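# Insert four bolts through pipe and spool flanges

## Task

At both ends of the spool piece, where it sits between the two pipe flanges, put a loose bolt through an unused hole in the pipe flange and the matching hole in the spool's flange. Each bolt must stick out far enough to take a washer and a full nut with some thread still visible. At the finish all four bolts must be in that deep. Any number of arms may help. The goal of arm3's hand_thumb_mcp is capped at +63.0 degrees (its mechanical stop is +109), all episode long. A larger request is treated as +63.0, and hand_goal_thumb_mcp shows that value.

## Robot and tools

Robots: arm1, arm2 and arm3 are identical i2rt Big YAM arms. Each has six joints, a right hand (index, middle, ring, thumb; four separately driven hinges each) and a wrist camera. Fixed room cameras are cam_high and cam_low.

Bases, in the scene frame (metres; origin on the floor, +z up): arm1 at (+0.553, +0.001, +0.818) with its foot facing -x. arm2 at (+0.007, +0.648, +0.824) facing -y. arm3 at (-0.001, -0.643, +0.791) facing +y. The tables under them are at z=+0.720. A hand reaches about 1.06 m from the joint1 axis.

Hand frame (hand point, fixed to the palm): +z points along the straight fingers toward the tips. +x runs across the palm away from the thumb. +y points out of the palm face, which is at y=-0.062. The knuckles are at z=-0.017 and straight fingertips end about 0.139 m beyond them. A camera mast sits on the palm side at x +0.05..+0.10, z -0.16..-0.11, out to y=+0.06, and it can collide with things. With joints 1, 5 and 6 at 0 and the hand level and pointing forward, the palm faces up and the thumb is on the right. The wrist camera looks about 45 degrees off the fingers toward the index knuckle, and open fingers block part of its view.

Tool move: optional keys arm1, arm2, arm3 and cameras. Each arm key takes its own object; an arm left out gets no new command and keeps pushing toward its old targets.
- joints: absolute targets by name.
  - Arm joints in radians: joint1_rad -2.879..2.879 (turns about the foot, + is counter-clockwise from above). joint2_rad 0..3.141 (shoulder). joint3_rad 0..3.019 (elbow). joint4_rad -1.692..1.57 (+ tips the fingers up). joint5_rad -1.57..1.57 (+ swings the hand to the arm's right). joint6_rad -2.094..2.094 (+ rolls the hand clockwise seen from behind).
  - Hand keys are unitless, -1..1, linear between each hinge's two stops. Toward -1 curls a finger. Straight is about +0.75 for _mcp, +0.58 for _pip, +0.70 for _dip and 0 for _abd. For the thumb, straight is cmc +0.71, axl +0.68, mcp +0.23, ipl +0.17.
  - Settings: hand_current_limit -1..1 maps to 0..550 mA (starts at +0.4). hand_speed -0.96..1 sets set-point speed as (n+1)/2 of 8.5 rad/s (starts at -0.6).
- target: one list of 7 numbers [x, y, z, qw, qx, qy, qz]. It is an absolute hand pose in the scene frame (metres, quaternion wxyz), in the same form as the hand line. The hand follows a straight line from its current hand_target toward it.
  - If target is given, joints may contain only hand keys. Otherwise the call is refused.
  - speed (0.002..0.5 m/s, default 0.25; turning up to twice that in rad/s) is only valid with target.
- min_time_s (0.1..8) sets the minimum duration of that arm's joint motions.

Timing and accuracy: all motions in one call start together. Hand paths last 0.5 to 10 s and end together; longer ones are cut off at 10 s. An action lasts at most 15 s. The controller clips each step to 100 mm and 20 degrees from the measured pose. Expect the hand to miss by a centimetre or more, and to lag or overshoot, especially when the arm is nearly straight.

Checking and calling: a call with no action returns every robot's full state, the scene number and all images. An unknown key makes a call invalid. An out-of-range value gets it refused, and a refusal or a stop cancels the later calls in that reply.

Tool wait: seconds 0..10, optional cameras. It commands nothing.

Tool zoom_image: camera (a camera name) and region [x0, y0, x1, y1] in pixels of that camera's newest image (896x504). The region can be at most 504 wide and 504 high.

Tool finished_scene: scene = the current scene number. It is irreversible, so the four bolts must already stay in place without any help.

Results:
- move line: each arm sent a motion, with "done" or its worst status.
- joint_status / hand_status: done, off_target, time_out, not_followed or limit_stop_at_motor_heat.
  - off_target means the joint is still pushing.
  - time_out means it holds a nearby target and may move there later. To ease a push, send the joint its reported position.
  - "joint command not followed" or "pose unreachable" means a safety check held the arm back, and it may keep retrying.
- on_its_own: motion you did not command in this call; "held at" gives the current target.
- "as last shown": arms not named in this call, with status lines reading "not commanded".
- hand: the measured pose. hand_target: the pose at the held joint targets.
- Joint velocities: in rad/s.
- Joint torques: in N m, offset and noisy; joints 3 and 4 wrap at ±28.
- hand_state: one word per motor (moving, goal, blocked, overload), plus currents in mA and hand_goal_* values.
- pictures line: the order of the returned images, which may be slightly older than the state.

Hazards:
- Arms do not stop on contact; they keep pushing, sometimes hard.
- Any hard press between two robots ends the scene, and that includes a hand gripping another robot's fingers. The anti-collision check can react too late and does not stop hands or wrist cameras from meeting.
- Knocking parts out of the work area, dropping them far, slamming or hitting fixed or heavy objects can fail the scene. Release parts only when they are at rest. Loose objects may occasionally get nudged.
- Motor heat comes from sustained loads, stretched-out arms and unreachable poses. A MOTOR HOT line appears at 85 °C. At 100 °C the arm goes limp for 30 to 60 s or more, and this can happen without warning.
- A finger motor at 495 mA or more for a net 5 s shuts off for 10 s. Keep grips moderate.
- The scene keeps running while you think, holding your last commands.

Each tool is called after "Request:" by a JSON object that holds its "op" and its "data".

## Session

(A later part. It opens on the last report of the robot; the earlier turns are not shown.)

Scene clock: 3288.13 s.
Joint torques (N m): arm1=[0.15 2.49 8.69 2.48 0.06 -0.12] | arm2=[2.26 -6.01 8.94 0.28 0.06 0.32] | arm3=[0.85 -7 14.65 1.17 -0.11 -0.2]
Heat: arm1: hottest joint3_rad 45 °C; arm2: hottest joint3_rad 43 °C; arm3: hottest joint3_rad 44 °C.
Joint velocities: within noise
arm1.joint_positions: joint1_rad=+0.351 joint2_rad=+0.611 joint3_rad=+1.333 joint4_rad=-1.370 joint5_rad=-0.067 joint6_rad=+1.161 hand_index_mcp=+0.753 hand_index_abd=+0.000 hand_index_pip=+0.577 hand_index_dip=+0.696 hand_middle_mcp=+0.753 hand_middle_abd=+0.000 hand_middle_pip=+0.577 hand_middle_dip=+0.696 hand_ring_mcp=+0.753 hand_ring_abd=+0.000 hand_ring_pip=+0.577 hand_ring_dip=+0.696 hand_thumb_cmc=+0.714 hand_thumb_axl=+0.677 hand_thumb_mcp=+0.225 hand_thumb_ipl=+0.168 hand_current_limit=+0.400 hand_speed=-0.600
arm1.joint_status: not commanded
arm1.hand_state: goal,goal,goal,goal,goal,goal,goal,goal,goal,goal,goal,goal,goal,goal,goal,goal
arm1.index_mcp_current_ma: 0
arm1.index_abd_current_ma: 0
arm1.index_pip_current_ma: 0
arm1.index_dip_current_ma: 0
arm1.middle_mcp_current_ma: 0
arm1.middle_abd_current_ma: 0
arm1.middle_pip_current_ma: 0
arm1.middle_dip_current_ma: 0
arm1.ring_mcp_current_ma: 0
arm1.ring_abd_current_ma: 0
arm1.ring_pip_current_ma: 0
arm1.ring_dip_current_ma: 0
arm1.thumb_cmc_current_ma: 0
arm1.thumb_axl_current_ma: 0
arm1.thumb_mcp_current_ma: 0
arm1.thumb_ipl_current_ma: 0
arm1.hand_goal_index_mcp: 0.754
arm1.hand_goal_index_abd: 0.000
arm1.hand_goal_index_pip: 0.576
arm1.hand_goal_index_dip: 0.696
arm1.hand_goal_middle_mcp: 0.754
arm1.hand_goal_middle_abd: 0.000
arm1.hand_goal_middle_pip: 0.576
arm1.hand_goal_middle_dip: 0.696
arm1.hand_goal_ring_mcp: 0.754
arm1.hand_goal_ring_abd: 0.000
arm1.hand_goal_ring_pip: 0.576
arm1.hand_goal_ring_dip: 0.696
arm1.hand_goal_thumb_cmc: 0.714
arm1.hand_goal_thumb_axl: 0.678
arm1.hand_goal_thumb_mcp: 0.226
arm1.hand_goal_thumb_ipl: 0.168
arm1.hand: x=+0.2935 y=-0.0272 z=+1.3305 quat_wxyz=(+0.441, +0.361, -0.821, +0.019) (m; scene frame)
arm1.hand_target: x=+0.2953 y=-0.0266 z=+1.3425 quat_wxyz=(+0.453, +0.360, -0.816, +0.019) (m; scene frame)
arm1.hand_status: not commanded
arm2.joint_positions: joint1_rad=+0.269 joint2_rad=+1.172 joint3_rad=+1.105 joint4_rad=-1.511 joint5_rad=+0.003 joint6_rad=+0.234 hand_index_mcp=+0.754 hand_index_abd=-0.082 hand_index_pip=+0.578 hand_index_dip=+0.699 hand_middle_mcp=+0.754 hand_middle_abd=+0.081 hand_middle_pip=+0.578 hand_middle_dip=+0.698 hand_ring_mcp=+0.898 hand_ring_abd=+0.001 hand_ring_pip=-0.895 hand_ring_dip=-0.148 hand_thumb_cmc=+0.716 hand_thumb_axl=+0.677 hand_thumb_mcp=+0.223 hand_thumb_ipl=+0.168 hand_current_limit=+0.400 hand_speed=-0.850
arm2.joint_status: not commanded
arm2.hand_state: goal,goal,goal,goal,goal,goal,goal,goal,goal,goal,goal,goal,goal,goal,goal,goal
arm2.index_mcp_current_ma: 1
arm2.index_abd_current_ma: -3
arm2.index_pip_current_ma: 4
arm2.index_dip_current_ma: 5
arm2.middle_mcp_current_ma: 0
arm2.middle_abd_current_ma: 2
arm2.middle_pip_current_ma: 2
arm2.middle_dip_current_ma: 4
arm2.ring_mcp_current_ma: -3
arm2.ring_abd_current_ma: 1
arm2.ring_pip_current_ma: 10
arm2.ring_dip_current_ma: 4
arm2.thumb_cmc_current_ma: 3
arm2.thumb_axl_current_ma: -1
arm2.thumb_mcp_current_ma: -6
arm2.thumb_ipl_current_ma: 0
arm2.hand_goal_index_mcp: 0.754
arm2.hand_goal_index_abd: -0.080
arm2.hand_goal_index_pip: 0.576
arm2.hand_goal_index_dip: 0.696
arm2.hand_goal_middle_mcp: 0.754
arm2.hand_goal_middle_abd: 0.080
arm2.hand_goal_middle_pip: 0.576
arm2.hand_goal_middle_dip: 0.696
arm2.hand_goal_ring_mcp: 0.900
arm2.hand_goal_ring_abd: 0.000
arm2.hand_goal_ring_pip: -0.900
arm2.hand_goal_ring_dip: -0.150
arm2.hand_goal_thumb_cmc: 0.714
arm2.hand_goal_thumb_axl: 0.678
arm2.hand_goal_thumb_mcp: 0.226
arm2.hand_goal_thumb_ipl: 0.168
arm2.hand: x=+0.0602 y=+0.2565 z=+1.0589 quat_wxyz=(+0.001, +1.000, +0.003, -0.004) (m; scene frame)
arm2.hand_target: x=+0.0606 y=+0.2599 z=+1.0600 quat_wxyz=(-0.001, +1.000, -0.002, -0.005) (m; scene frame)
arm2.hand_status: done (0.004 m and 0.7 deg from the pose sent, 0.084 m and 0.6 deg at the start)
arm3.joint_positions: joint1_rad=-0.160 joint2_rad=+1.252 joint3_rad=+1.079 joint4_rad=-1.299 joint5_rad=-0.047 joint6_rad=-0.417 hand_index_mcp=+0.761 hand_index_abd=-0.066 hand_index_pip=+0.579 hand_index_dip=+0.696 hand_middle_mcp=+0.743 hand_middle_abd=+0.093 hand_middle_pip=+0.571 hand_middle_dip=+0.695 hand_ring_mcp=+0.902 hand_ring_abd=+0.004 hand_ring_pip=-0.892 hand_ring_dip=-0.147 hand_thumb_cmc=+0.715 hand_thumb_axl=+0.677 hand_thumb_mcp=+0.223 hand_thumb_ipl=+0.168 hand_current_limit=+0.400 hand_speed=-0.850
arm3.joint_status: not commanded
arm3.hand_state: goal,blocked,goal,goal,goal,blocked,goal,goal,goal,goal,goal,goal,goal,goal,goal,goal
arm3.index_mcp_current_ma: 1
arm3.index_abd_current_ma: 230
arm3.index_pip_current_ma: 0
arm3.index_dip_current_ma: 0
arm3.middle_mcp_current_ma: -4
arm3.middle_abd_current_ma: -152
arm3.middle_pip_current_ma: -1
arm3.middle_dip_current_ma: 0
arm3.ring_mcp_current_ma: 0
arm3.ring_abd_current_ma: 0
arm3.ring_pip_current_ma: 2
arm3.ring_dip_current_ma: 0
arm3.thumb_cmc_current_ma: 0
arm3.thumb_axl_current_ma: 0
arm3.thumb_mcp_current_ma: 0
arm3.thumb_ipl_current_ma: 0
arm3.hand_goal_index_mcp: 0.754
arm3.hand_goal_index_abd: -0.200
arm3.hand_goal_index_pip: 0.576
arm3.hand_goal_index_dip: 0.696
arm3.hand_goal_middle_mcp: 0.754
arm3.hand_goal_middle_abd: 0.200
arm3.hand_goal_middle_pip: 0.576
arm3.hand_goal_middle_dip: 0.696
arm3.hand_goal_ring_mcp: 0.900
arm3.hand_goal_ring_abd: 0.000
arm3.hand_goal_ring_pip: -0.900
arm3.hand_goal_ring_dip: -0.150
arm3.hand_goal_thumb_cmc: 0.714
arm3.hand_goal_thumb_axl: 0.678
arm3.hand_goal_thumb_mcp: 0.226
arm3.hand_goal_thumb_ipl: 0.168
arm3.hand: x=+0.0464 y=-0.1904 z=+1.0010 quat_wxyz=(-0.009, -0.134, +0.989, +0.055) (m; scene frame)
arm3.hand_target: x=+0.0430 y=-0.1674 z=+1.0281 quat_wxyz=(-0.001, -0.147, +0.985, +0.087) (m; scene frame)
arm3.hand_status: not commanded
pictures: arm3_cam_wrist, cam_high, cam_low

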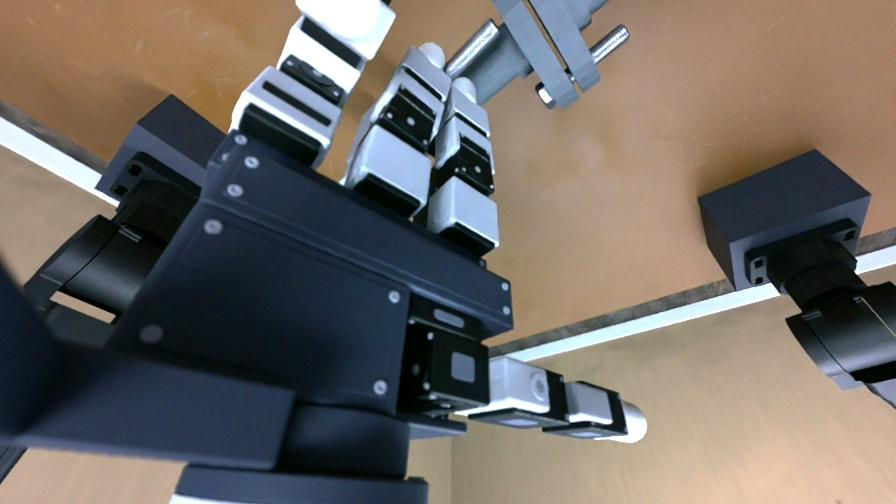

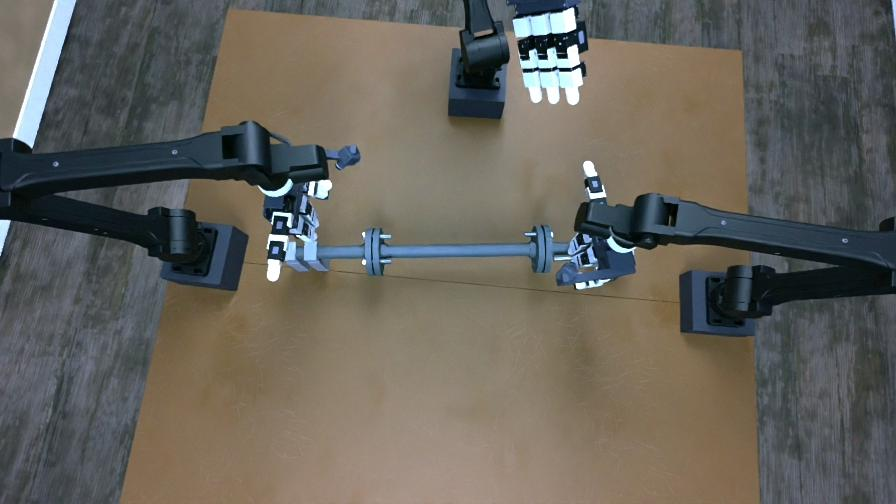

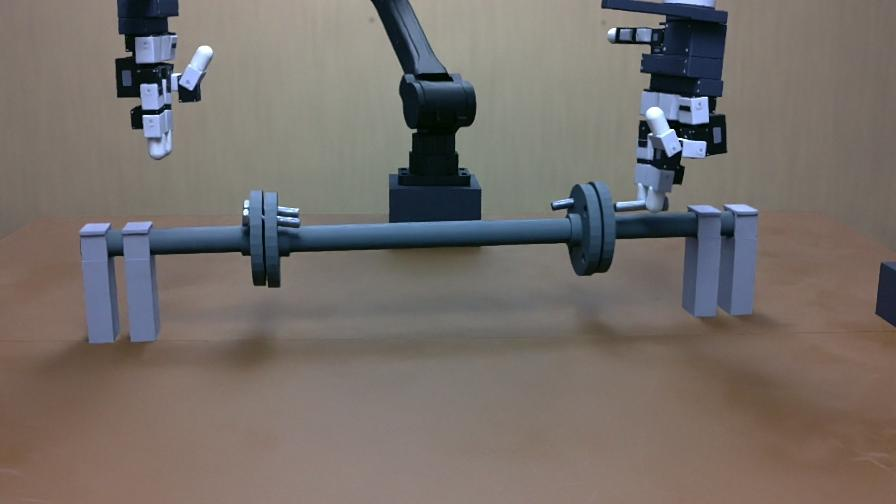

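Request:
{"op": "move", "data": {"arm3": {"joints": {"joint1_rad": -0.145, "joint2_rad": 1.280, "joint3_rad": 1.152}, "min_time_s": 1.5}, "cameras": ["cam_low", "cam_high", "arm3_cam_wrist"]}}

Request:
{"op": "zoom_image", "data": {"camera": "cam_low", "region": [575, 170, 655, 250]}}

Request:
{"op": "zoom_image", "data": {"camera": "cam_high", "region": [530, 220, 600, 280]}}

Request:
{"op": "zoom_image", "data": {"camera": "arm3_cam_wrist", "region": [400, 0, 660, 140]}}

Scene clock: 3299.17 s.
Joint torques (N m): arm1=[0.21 2.43 8.69 2.47 0.06 -0.12] | arm2=[2.26 -6.01 8.94 0.27 0.06 0.32] | arm3=[0.91 -7.18 14.71 1.16 -0.1 -0.2]
Heat: arm1: hottest joint3_rad 45 °C; arm2: hottest joint3_rad 43 °C; arm3: hottest joint3_rad 44 °C.
move: arm3 done
Joint velocities: within noise
arm1, arm2: as last shown
arm3.joint_positions: joint1_rad=-0.156 joint2_rad=+1.268 joint3_rad=+1.090 joint4_rad=-1.299 joint5_rad=-0.047 joint6_rad=-0.417 hand_index_mcp=+0.761 hand_index_abd=-0.066 hand_index_pip=+0.579 hand_index_dip=+0.696 hand_middle_mcp=+0.743 hand_middle_abd=+0.093 hand_middle_pip=+0.571 hand_middle_dip=+0.695 hand_ring_mcp=+0.902 hand_ring_abd=+0.004 hand_ring_pip=-0.892 hand_ring_dip=-0.147 hand_thumb_cmc=+0.715 hand_thumb_axl=+0.677 hand_thumb_mcp=+0.223 hand_thumb_ipl=+0.168 hand_current_limit=+0.400 hand_speed=-0.850
arm3.joint_status: all done
arm3.hand_state: goal,blocked,goal,goal,goal,blocked,goal,goal,goal,goal,goal,goal,goal,goal,goal,goal
arm3.index_mcp_current_ma: 1
arm3.index_abd_current_ma: 230
arm3.index_pip_current_ma: 0
arm3.index_dip_current_ma: 0
arm3.middle_mcp_current_ma: -4
arm3.middle_abd_current_ma: -152
arm3.middle_pip_current_ma: -1
arm3.middle_dip_current_ma: 0
arm3.ring_mcp_current_ma: 0
arm3.ring_abd_current_ma: 0
arm3.ring_pip_current_ma: 2
arm3.ring_dip_current_ma: 0
arm3.thumb_cmc_current_ma: 0
arm3.thumb_axl_current_ma: 0
arm3.thumb_mcp_current_ma: 0
arm3.thumb_ipl_current_ma: 0
arm3.hand_goal_index_mcp: 0.754
arm3.hand_goal_index_abd: -0.200
arm3.hand_goal_index_pip: 0.576
arm3.hand_goal_index_dip: 0.696
arm3.hand_goal_middle_mcp: 0.754
arm3.hand_goal_middle_abd: 0.200
arm3.hand_goal_middle_pip: 0.576
arm3.hand_goal_middle_dip: 0.696
arm3.hand_goal_ring_mcp: 0.900
arm3.hand_goal_ring_abd: 0.000
arm3.hand_goal_ring_pip: -0.900
arm3.hand_goal_ring_dip: -0.150
arm3.hand_goal_thumb_cmc: 0.714
arm3.hand_goal_thumb_axl: 0.678
arm3.hand_goal_thumb_mcp: 0.226
arm3.hand_goal_thumb_ipl: 0.168
arm3.hand: x=+0.0455 y=-0.1857 z=+0.9994 quat_wxyz=(-0.010, -0.136, +0.989, +0.053) (m; scene frame)
arm3.hand_target: x=+0.0420 y=-0.1623 z=+1.0269 quat_wxyz=(-0.002, -0.149, +0.985, +0.085) (m; scene frame)
arm3.hand_status: not commanded
pictures: arm3_cam_wrist, cam_high, cam_low

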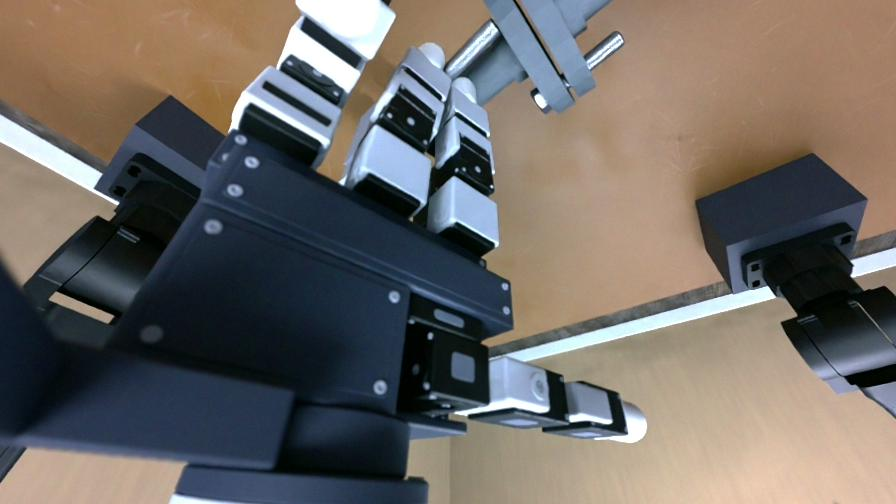

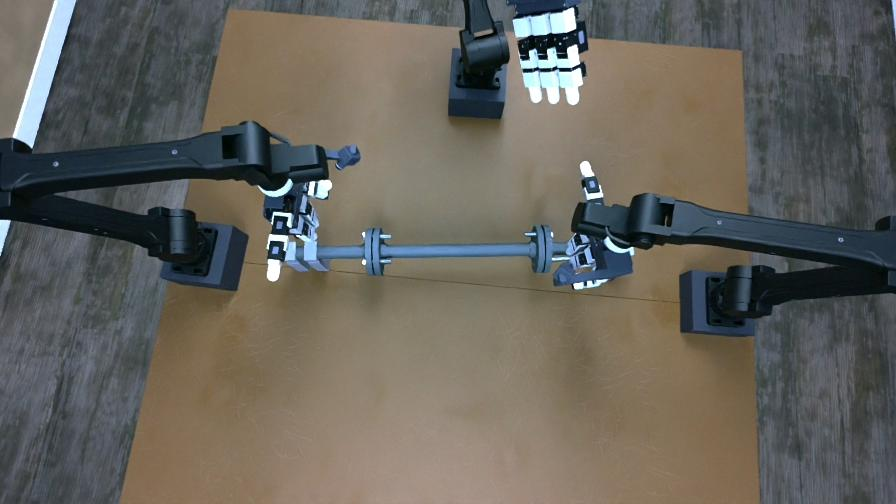

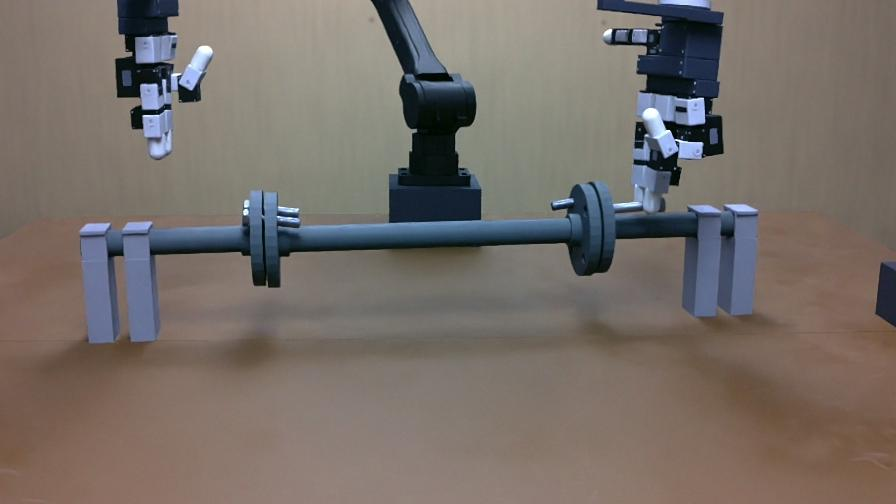

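Scaled by 6.300.

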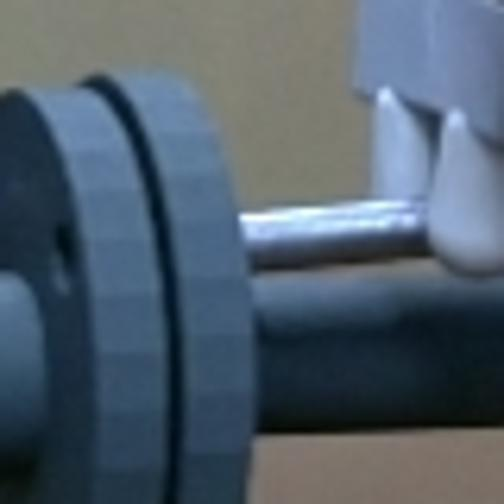

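Scaled by 7.200.

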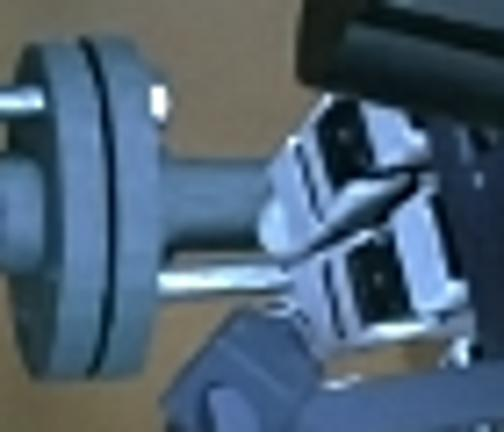

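Scaled by 1.938.

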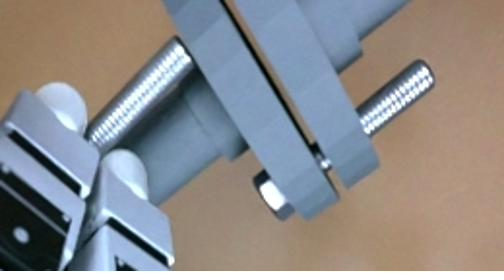

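Request:
{"op": "zoom_image", "data": {"camera": "arm3_cam_wrist", "region": [450, 0, 550, 60]}}

Scaled by 5.040.

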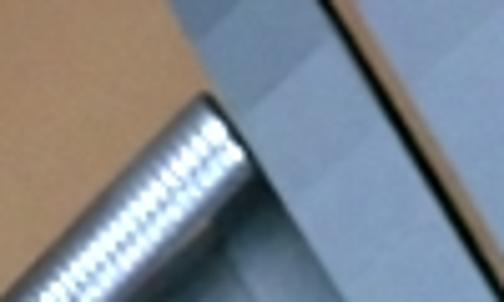

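Request:
{"op": "move", "data": {"arm3": {"joints": {"joint1_rad": -0.143, "joint2_rad": 1.288, "joint3_rad": 1.163}, "min_time_s": 1.5}, "cameras": ["cam_low", "cam_high", "arm3_cam_wrist"]}}

Request:
{"op": "zoom_image", "data": {"camera": "cam_low", "region": [575, 170, 655, 250]}}

Request:
{"op": "zoom_image", "data": {"camera": "cam_high", "region": [530, 220, 600, 280]}}

Request:
{"op": "zoom_image", "data": {"camera": "arm3_cam_wrist", "region": [430, 0, 550, 80]}}

Scene clock: 3316.67 s.
Joint torques (N m): arm1=[0.15 2.49 8.66 2.48 0.06 -0.12] | arm2=[2.26 -6.01 8.94 0.28 0.06 0.32] | arm3=[0.85 -7.36 14.94 1.16 -0.1 -0.2]
Heat: arm1: hottest joint3_rad 45 °C; arm2: hottest joint3_rad 42 °C; arm3: hottest joint3_rad 45 °C.
move: arm3 done
Joint velocities: within noise
arm1, arm2: as last shown
arm3.joint_positions: joint1_rad=-0.155 joint2_rad=+1.276 joint3_rad=+1.098 joint4_rad=-1.299 joint5_rad=-0.047 joint6_rad=-0.417 hand_index_mcp=+0.766 hand_index_abd=-0.066 hand_index_pip=+0.582 hand_index_dip=+0.698 hand_middle_mcp=+0.749 hand_middle_abd=+0.093 hand_middle_pip=+0.573 hand_middle_dip=+0.695 hand_ring_mcp=+0.902 hand_ring_abd=+0.004 hand_ring_pip=-0.892 hand_ring_dip=-0.147 hand_thumb_cmc=+0.715 hand_thumb_axl=+0.677 hand_thumb_mcp=+0.223 hand_thumb_ipl=+0.168 hand_current_limit=+0.400 hand_speed=-0.850
arm3.joint_status: all done
arm3.hand_state: goal,blocked,goal,goal,goal,blocked,goal,goal,goal,goal,goal,goal,goal,goal,goal,goal
arm3.index_mcp_current_ma: 4
arm3.index_abd_current_ma: 230
arm3.index_pip_current_ma: 1
arm3.index_dip_current_ma: 0
arm3.middle_mcp_current_ma: -1
arm3.middle_abd_current_ma: -152
arm3.middle_pip_current_ma: 0
arm3.middle_dip_current_ma: 0
arm3.ring_mcp_current_ma: 0
arm3.ring_abd_current_ma: 0
arm3.ring_pip_current_ma: 2
arm3.ring_dip_current_ma: 0
arm3.thumb_cmc_current_ma: 0
arm3.thumb_axl_current_ma: 0
arm3.thumb_mcp_current_ma: 0
arm3.thumb_ipl_current_ma: 0
arm3.hand_goal_index_mcp: 0.754
arm3.hand_goal_index_abd: -0.200
arm3.hand_goal_index_pip: 0.576
arm3.hand_goal_index_dip: 0.696
arm3.hand_goal_middle_mcp: 0.754
arm3.hand_goal_middle_abd: 0.200
arm3.hand_goal_middle_pip: 0.576
arm3.hand_goal_middle_dip: 0.696
arm3.hand_goal_ring_mcp: 0.900
arm3.hand_goal_ring_abd: 0.000
arm3.hand_goal_ring_pip: -0.900
arm3.hand_goal_ring_dip: -0.150
arm3.hand_goal_thumb_cmc: 0.714
arm3.hand_goal_thumb_axl: 0.678
arm3.hand_goal_thumb_mcp: 0.226
arm3.hand_goal_thumb_ipl: 0.168
arm3.hand: x=+0.0455 y=-0.1825 z=+1.0000 quat_wxyz=(-0.010, -0.136, +0.989, +0.053) (m; scene frame)
arm3.hand_target: x=+0.0417 y=-0.1584 z=+1.0287 quat_wxyz=(-0.001, -0.149, +0.985, +0.086) (m; scene frame)
arm3.hand_status: not commanded
pictures: arm3_cam_wrist, cam_high, cam_low

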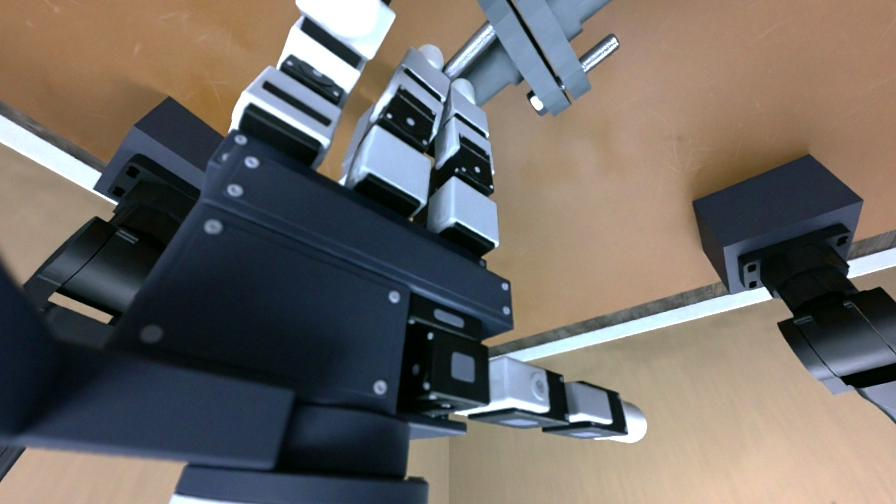

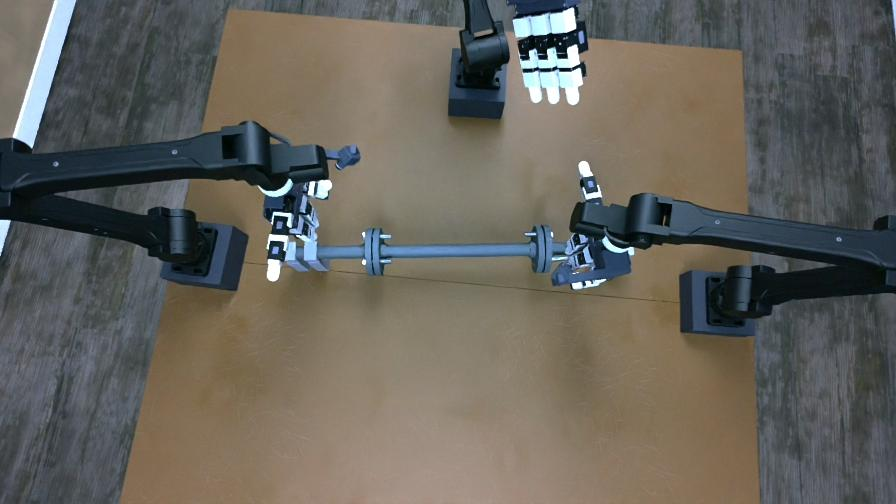

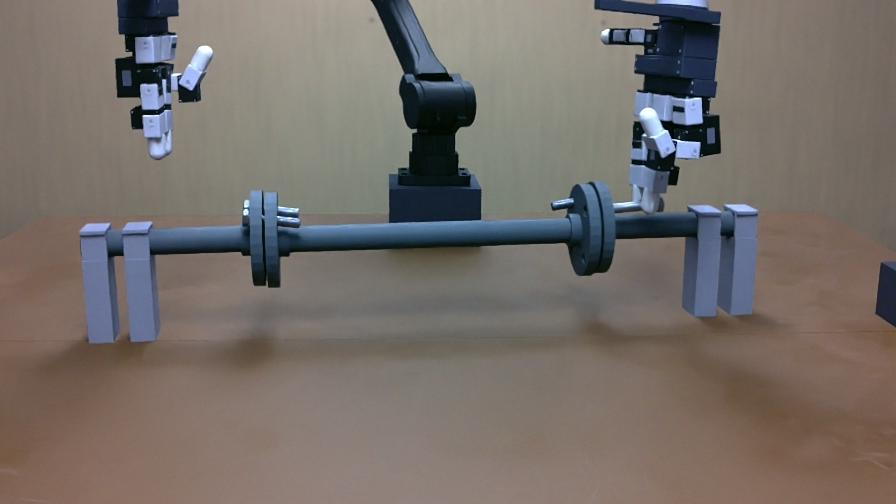

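Scaled by 6.300.

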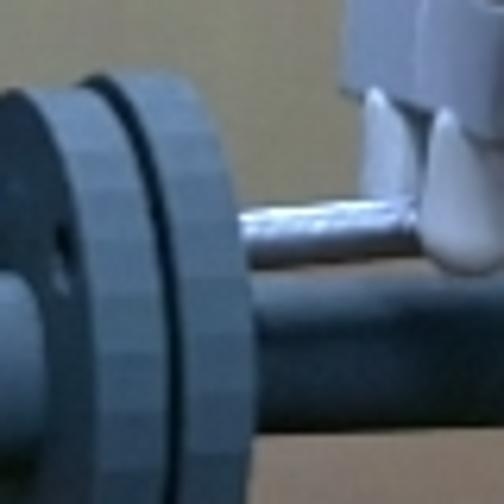

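Scaled by 7.200.

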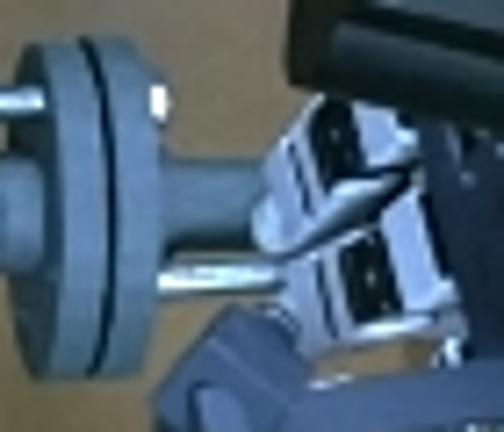

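Scaled by 4.200.

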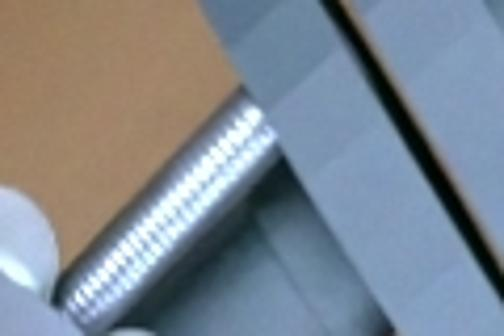

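Request:
{"op": "zoom_image", "data": {"camera": "cam_low", "region": [600, 180, 680, 230]}}

Scaled by 6.300.

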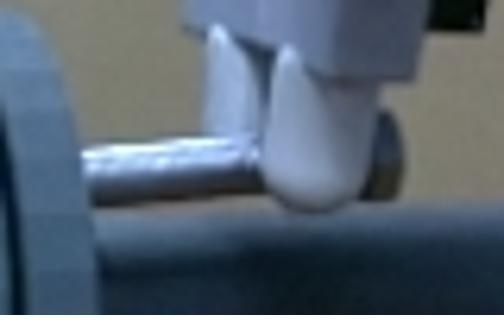

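Request:
{"op": "move", "data": {"arm3": {"joints": {"joint1_rad": -0.141, "joint2_rad": 1.300, "joint3_rad": 1.174}, "min_time_s": 1.5}, "cameras": ["cam_low", "cam_high", "arm3_cam_wrist"]}}

Request:
{"op": "zoom_image", "data": {"camera": "cam_low", "region": [600, 180, 680, 230]}}

Request:
{"op": "zoom_image", "data": {"camera": "arm3_cam_wrist", "region": [430, 0, 550, 80]}}

Scene clock: 3344.23 s.
Joint torques (N m): arm1=[0.21 2.49 8.69 2.47 0.06 -0.12] | arm2=[2.26 -6.01 8.92 0.28 0.06 0.32] | arm3=[1.08 -7.47 15.28 1.13 -0.1 -0.21]
Heat: arm1: hottest joint3_rad 45 °C; arm2: hottest joint3_rad 42 °C; arm3: hottest joint3_rad 49 °C.
move: arm3 done
Joint velocities: within noise
arm1, arm2: as last shown
arm3.joint_positions: joint1_rad=-0.155 joint2_rad=+1.288 joint3_rad=+1.105 joint4_rad=-1.299 joint5_rad=-0.047 joint6_rad=-0.417 hand_index_mcp=+0.774 hand_index_abd=-0.066 hand_index_pip=+0.586 hand_index_dip=+0.700 hand_middle_mcp=+0.759 hand_middle_abd=+0.093 hand_middle_pip=+0.578 hand_middle_dip=+0.696 hand_ring_mcp=+0.902 hand_ring_abd=+0.004 hand_ring_pip=-0.892 hand_ring_dip=-0.147 hand_thumb_cmc=+0.715 hand_thumb_axl=+0.677 hand_thumb_mcp=+0.223 hand_thumb_ipl=+0.168 hand_current_limit=+0.400 hand_speed=-0.850
arm3.joint_status: all done
arm3.hand_state: goal,blocked,goal,goal,goal,blocked,goal,goal,goal,goal,goal,goal,goal,goal,goal,goal
arm3.index_mcp_current_ma: 10
arm3.index_abd_current_ma: 230
arm3.index_pip_current_ma: 2
arm3.index_dip_current_ma: 1
arm3.middle_mcp_current_ma: 1
arm3.middle_abd_current_ma: -152
arm3.middle_pip_current_ma: 0
arm3.middle_dip_current_ma: 0
arm3.ring_mcp_current_ma: 0
arm3.ring_abd_current_ma: 0
arm3.ring_pip_current_ma: 2
arm3.ring_dip_current_ma: 0
arm3.thumb_cmc_current_ma: 0
arm3.thumb_axl_current_ma: 0
arm3.thumb_mcp_current_ma: 0
arm3.thumb_ipl_current_ma: 0
arm3.hand_goal_index_mcp: 0.754
arm3.hand_goal_index_abd: -0.200
arm3.hand_goal_index_pip: 0.576
arm3.hand_goal_index_dip: 0.696
arm3.hand_goal_middle_mcp: 0.754
arm3.hand_goal_middle_abd: 0.200
arm3.hand_goal_middle_pip: 0.576
arm3.hand_goal_middle_dip: 0.696
arm3.hand_goal_ring_mcp: 0.900
arm3.hand_goal_ring_abd: 0.000
arm3.hand_goal_ring_pip: -0.900
arm3.hand_goal_ring_dip: -0.150
arm3.hand_goal_thumb_cmc: 0.714
arm3.hand_goal_thumb_axl: 0.678
arm3.hand_goal_thumb_mcp: 0.226
arm3.hand_goal_thumb_ipl: 0.168
arm3.hand: x=+0.0457 y=-0.1795 z=+0.9981 quat_wxyz=(-0.011, -0.137, +0.989, +0.051) (m; scene frame)
arm3.hand_target: x=+0.0413 y=-0.1541 z=+1.0287 quat_wxyz=(-0.002, -0.150, +0.985, +0.086) (m; scene frame)
arm3.hand_status: not commanded
pictures: arm3_cam_wrist, cam_high, cam_low

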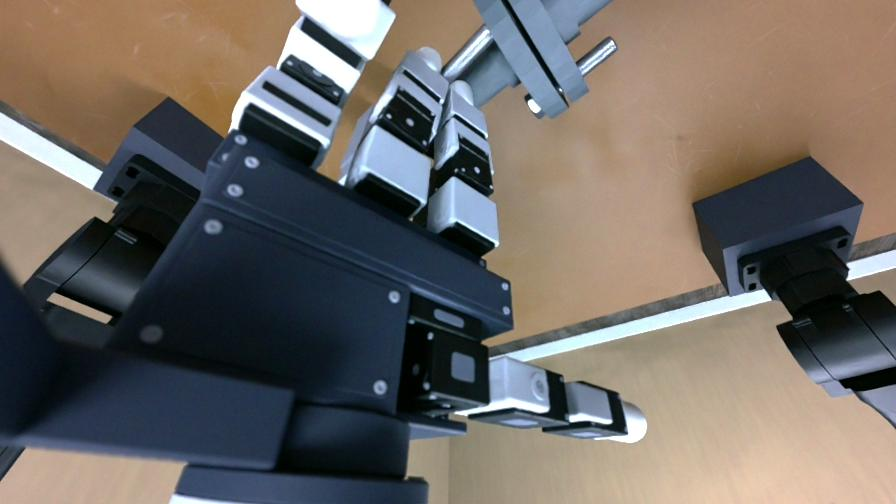

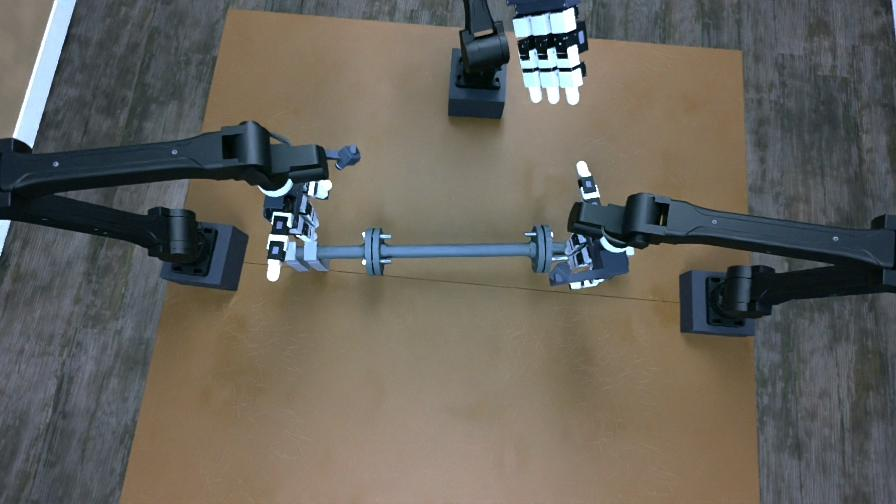

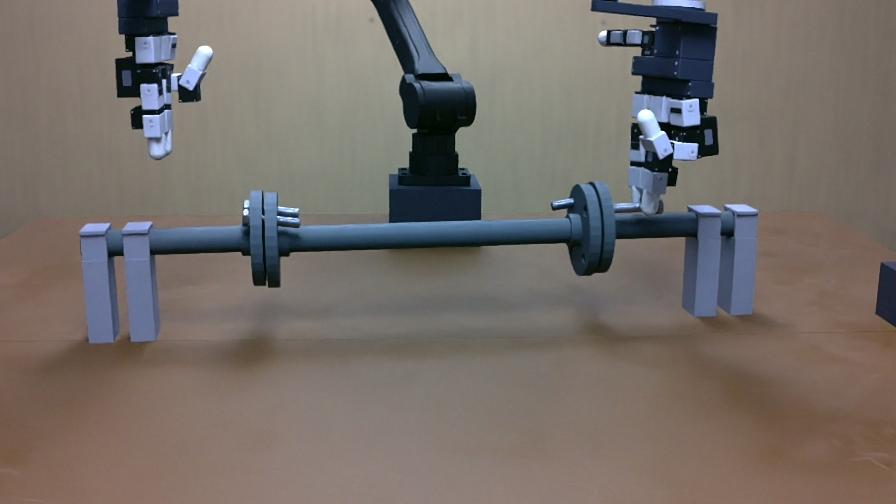

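Scaled by 6.300.

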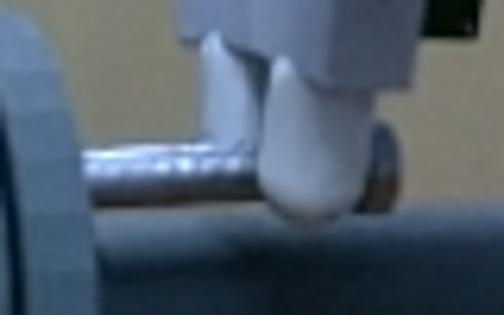

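Scaled by 4.200.

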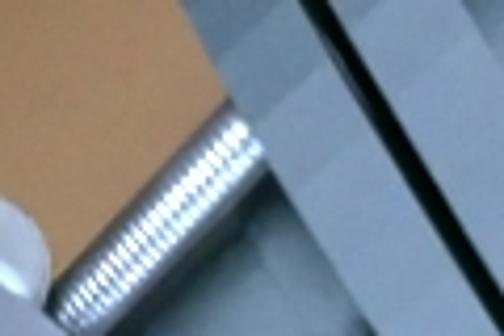

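Request:
{"op": "zoom_image", "data": {"camera": "cam_high", "region": [545, 245, 585, 270]}}

Request:
{"op": "zoom_image", "data": {"camera": "cam_low", "region": [590, 190, 630, 220]}}

Request:
{"op": "zoom_image", "data": {"camera": "arm3_cam_wrist", "region": [470, 10, 510, 50]}}

Scaled by 12.600.

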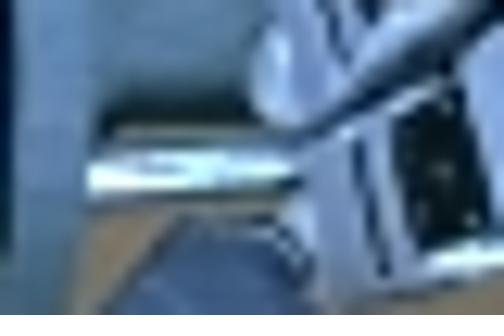

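Scaled by 12.600.

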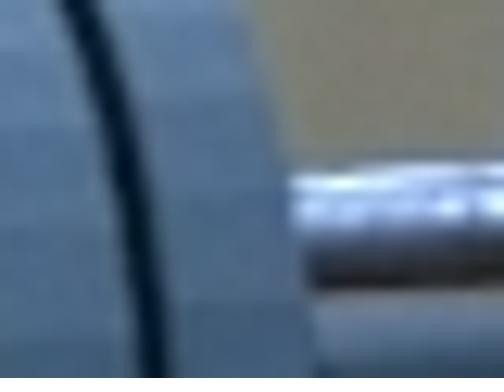

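Scaled by 12.600.

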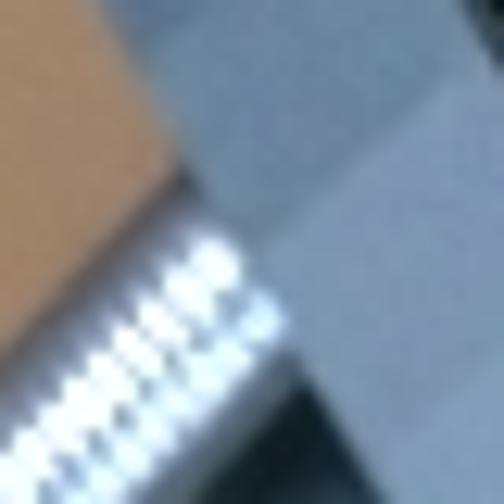

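Request:
{"op": "zoom_image", "data": {"camera": "cam_high", "region": [345, 220, 405, 280]}}

Request:
{"op": "zoom_image", "data": {"camera": "cam_high", "region": [515, 215, 575, 275]}}

Request:
{"op": "zoom_image", "data": {"camera": "cam_low", "region": [540, 170, 620, 280]}}

Scaled by 8.400.

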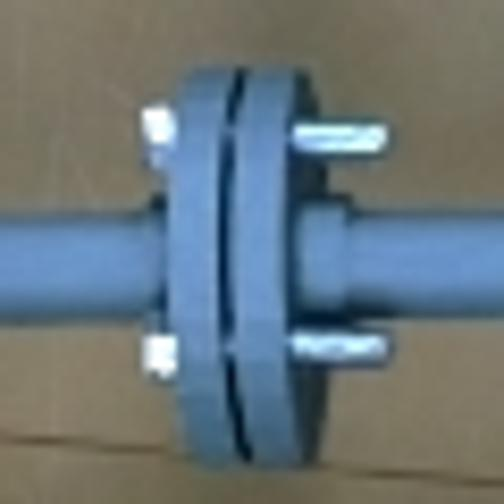

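Scaled by 8.400.

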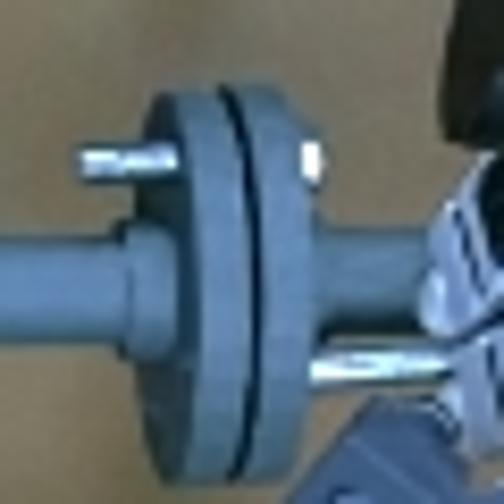

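Scaled by 4.582.

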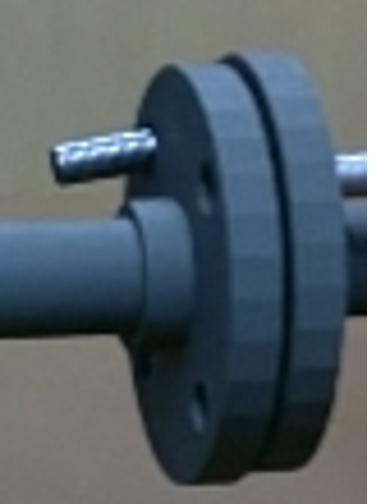

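Request:
{"op": "zoom_image", "data": {"camera": "cam_high", "region": [350, 225, 390, 275]}}

Request:
{"op": "zoom_image", "data": {"camera": "cam_high", "region": [525, 222, 565, 272]}}

Scaled by 10.080.

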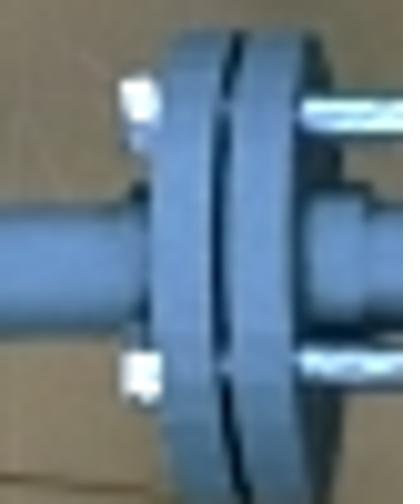

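Scaled by 10.080.

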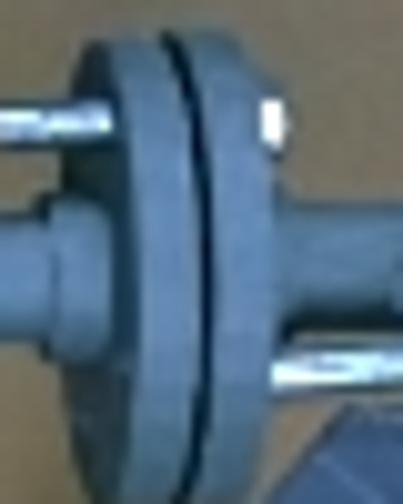

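Request:
{"op": "move", "data": {"arm3": {"joints": {"joint2_rad": 1.298, "joint3_rad": 1.181}, "min_time_s": 1.5}, "cameras": ["cam_low", "cam_high", "arm3_cam_wrist"]}}

Request:
{"op": "zoom_image", "data": {"camera": "cam_low", "region": [600, 180, 680, 230]}}

Request:
{"op": "zoom_image", "data": {"camera": "arm3_cam_wrist", "region": [430, 0, 550, 80]}}

Scene clock: 3467.87 s.
Joint torques (N m): arm1=[0.15 2.55 8.68 2.47 0.06 -0.12] | arm2=[2.26 -6.07 8.94 0.28 0.06 0.32] | arm3=[1.08 -7.65 15.61 1.14 -0.13 -0.2]
Heat: arm1: hottest joint3_rad 45 °C; arm2: hottest joint3_rad 40 °C; arm3: hottest joint3_rad 49 °C.
move: arm3 done
Joint velocities: within noise
arm1, arm2: as last shown
arm3.joint_positions: joint1_rad=-0.155 joint2_rad=+1.288 joint3_rad=+1.108 joint4_rad=-1.299 joint5_rad=-0.046 joint6_rad=-0.417 hand_index_mcp=+0.778 hand_index_abd=-0.066 hand_index_pip=+0.588 hand_index_dip=+0.702 hand_middle_mcp=+0.764 hand_middle_abd=+0.093 hand_middle_pip=+0.580 hand_middle_dip=+0.697 hand_ring_mcp=+0.902 hand_ring_abd=+0.004 hand_ring_pip=-0.892 hand_ring_dip=-0.147 hand_thumb_cmc=+0.715 hand_thumb_axl=+0.677 hand_thumb_mcp=+0.223 hand_thumb_ipl=+0.168 hand_current_limit=+0.400 hand_speed=-0.850
arm3.joint_status: all done
arm3.hand_state: blocked,blocked,goal,goal,goal,blocked,goal,goal,goal,goal,goal,goal,goal,goal,goal,goal
arm3.index_mcp_current_ma: 14
arm3.index_abd_current_ma: 230
arm3.index_pip_current_ma: 4
arm3.index_dip_current_ma: 1
arm3.middle_mcp_current_ma: 3
arm3.middle_abd_current_ma: -152
arm3.middle_pip_current_ma: 1
arm3.middle_dip_current_ma: 0
arm3.ring_mcp_current_ma: 0
arm3.ring_abd_current_ma: 0
arm3.ring_pip_current_ma: 2
arm3.ring_dip_current_ma: 0
arm3.thumb_cmc_current_ma: 0
arm3.thumb_axl_current_ma: 0
arm3.thumb_mcp_current_ma: 0
arm3.thumb_ipl_current_ma: 0
arm3.hand_goal_index_mcp: 0.754
arm3.hand_goal_index_abd: -0.200
arm3.hand_goal_index_pip: 0.576
arm3.hand_goal_index_dip: 0.696
arm3.hand_goal_middle_mcp: 0.754
arm3.hand_goal_middle_abd: 0.200
arm3.hand_goal_middle_pip: 0.576
arm3.hand_goal_middle_dip: 0.696
arm3.hand_goal_ring_mcp: 0.900
arm3.hand_goal_ring_abd: 0.000
arm3.hand_goal_ring_pip: -0.900
arm3.hand_goal_ring_dip: -0.150
arm3.hand_goal_thumb_cmc: 0.714
arm3.hand_goal_thumb_axl: 0.678
arm3.hand_goal_thumb_mcp: 0.226
arm3.hand_goal_thumb_ipl: 0.168
arm3.hand: x=+0.0460 y=-0.1785 z=+0.9998 quat_wxyz=(-0.010, -0.137, +0.989, +0.052) (m; scene frame)
arm3.hand_target: x=+0.0415 y=-0.1524 z=+1.0332 quat_wxyz=(+0.000, -0.151, +0.984, +0.090) (m; scene frame)
arm3.hand_status: not commanded
pictures: arm3_cam_wrist, cam_high, cam_low

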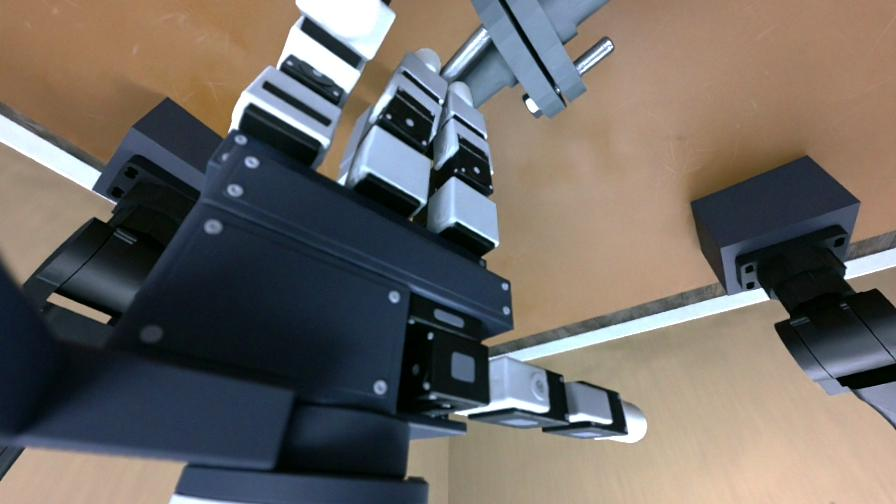

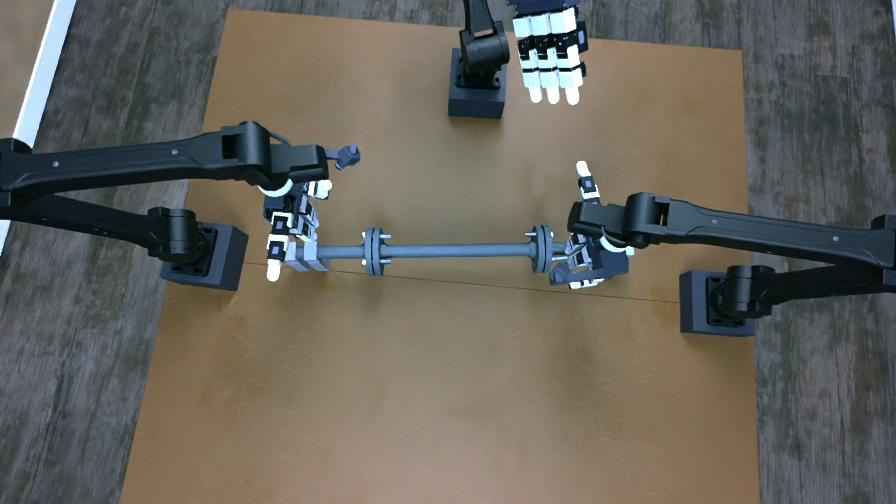

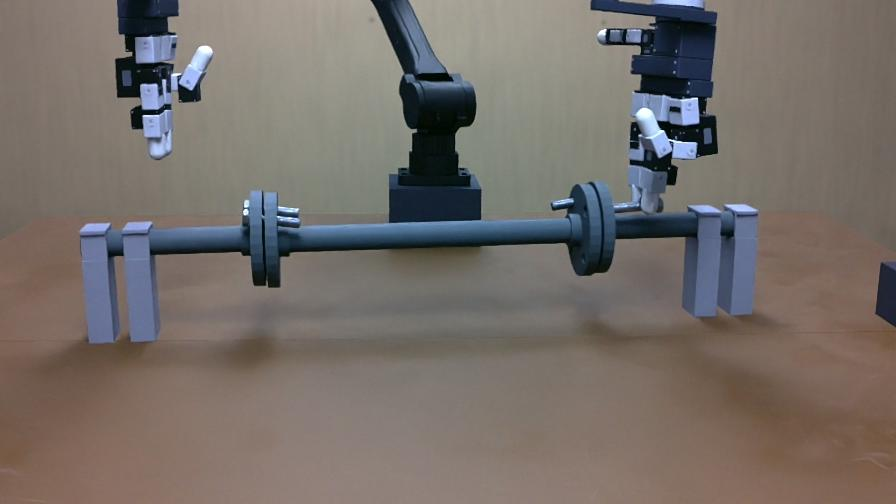

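Scaled by 6.300.

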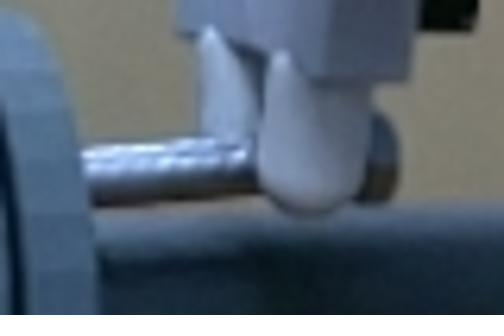

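Scaled by 4.200.

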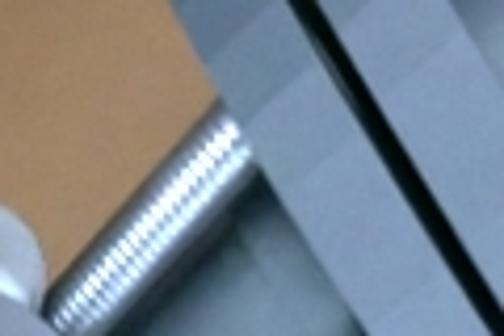

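Request:
{"op": "zoom_image", "data": {"camera": "cam_high", "region": [545, 245, 585, 270]}}

Request:
{"op": "zoom_image", "data": {"camera": "arm3_cam_wrist", "region": [440, 0, 620, 130]}}

Scaled by 12.600.

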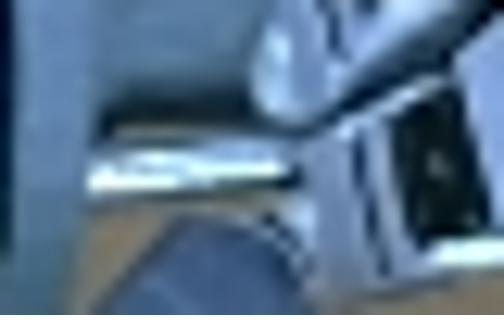

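Scaled by 2.800.

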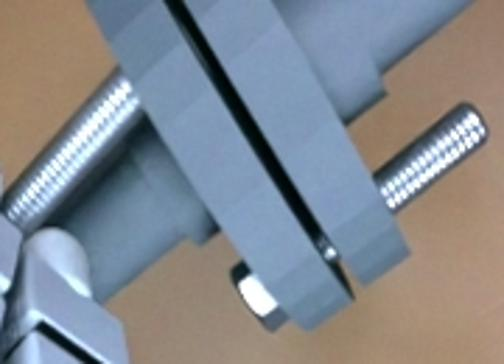

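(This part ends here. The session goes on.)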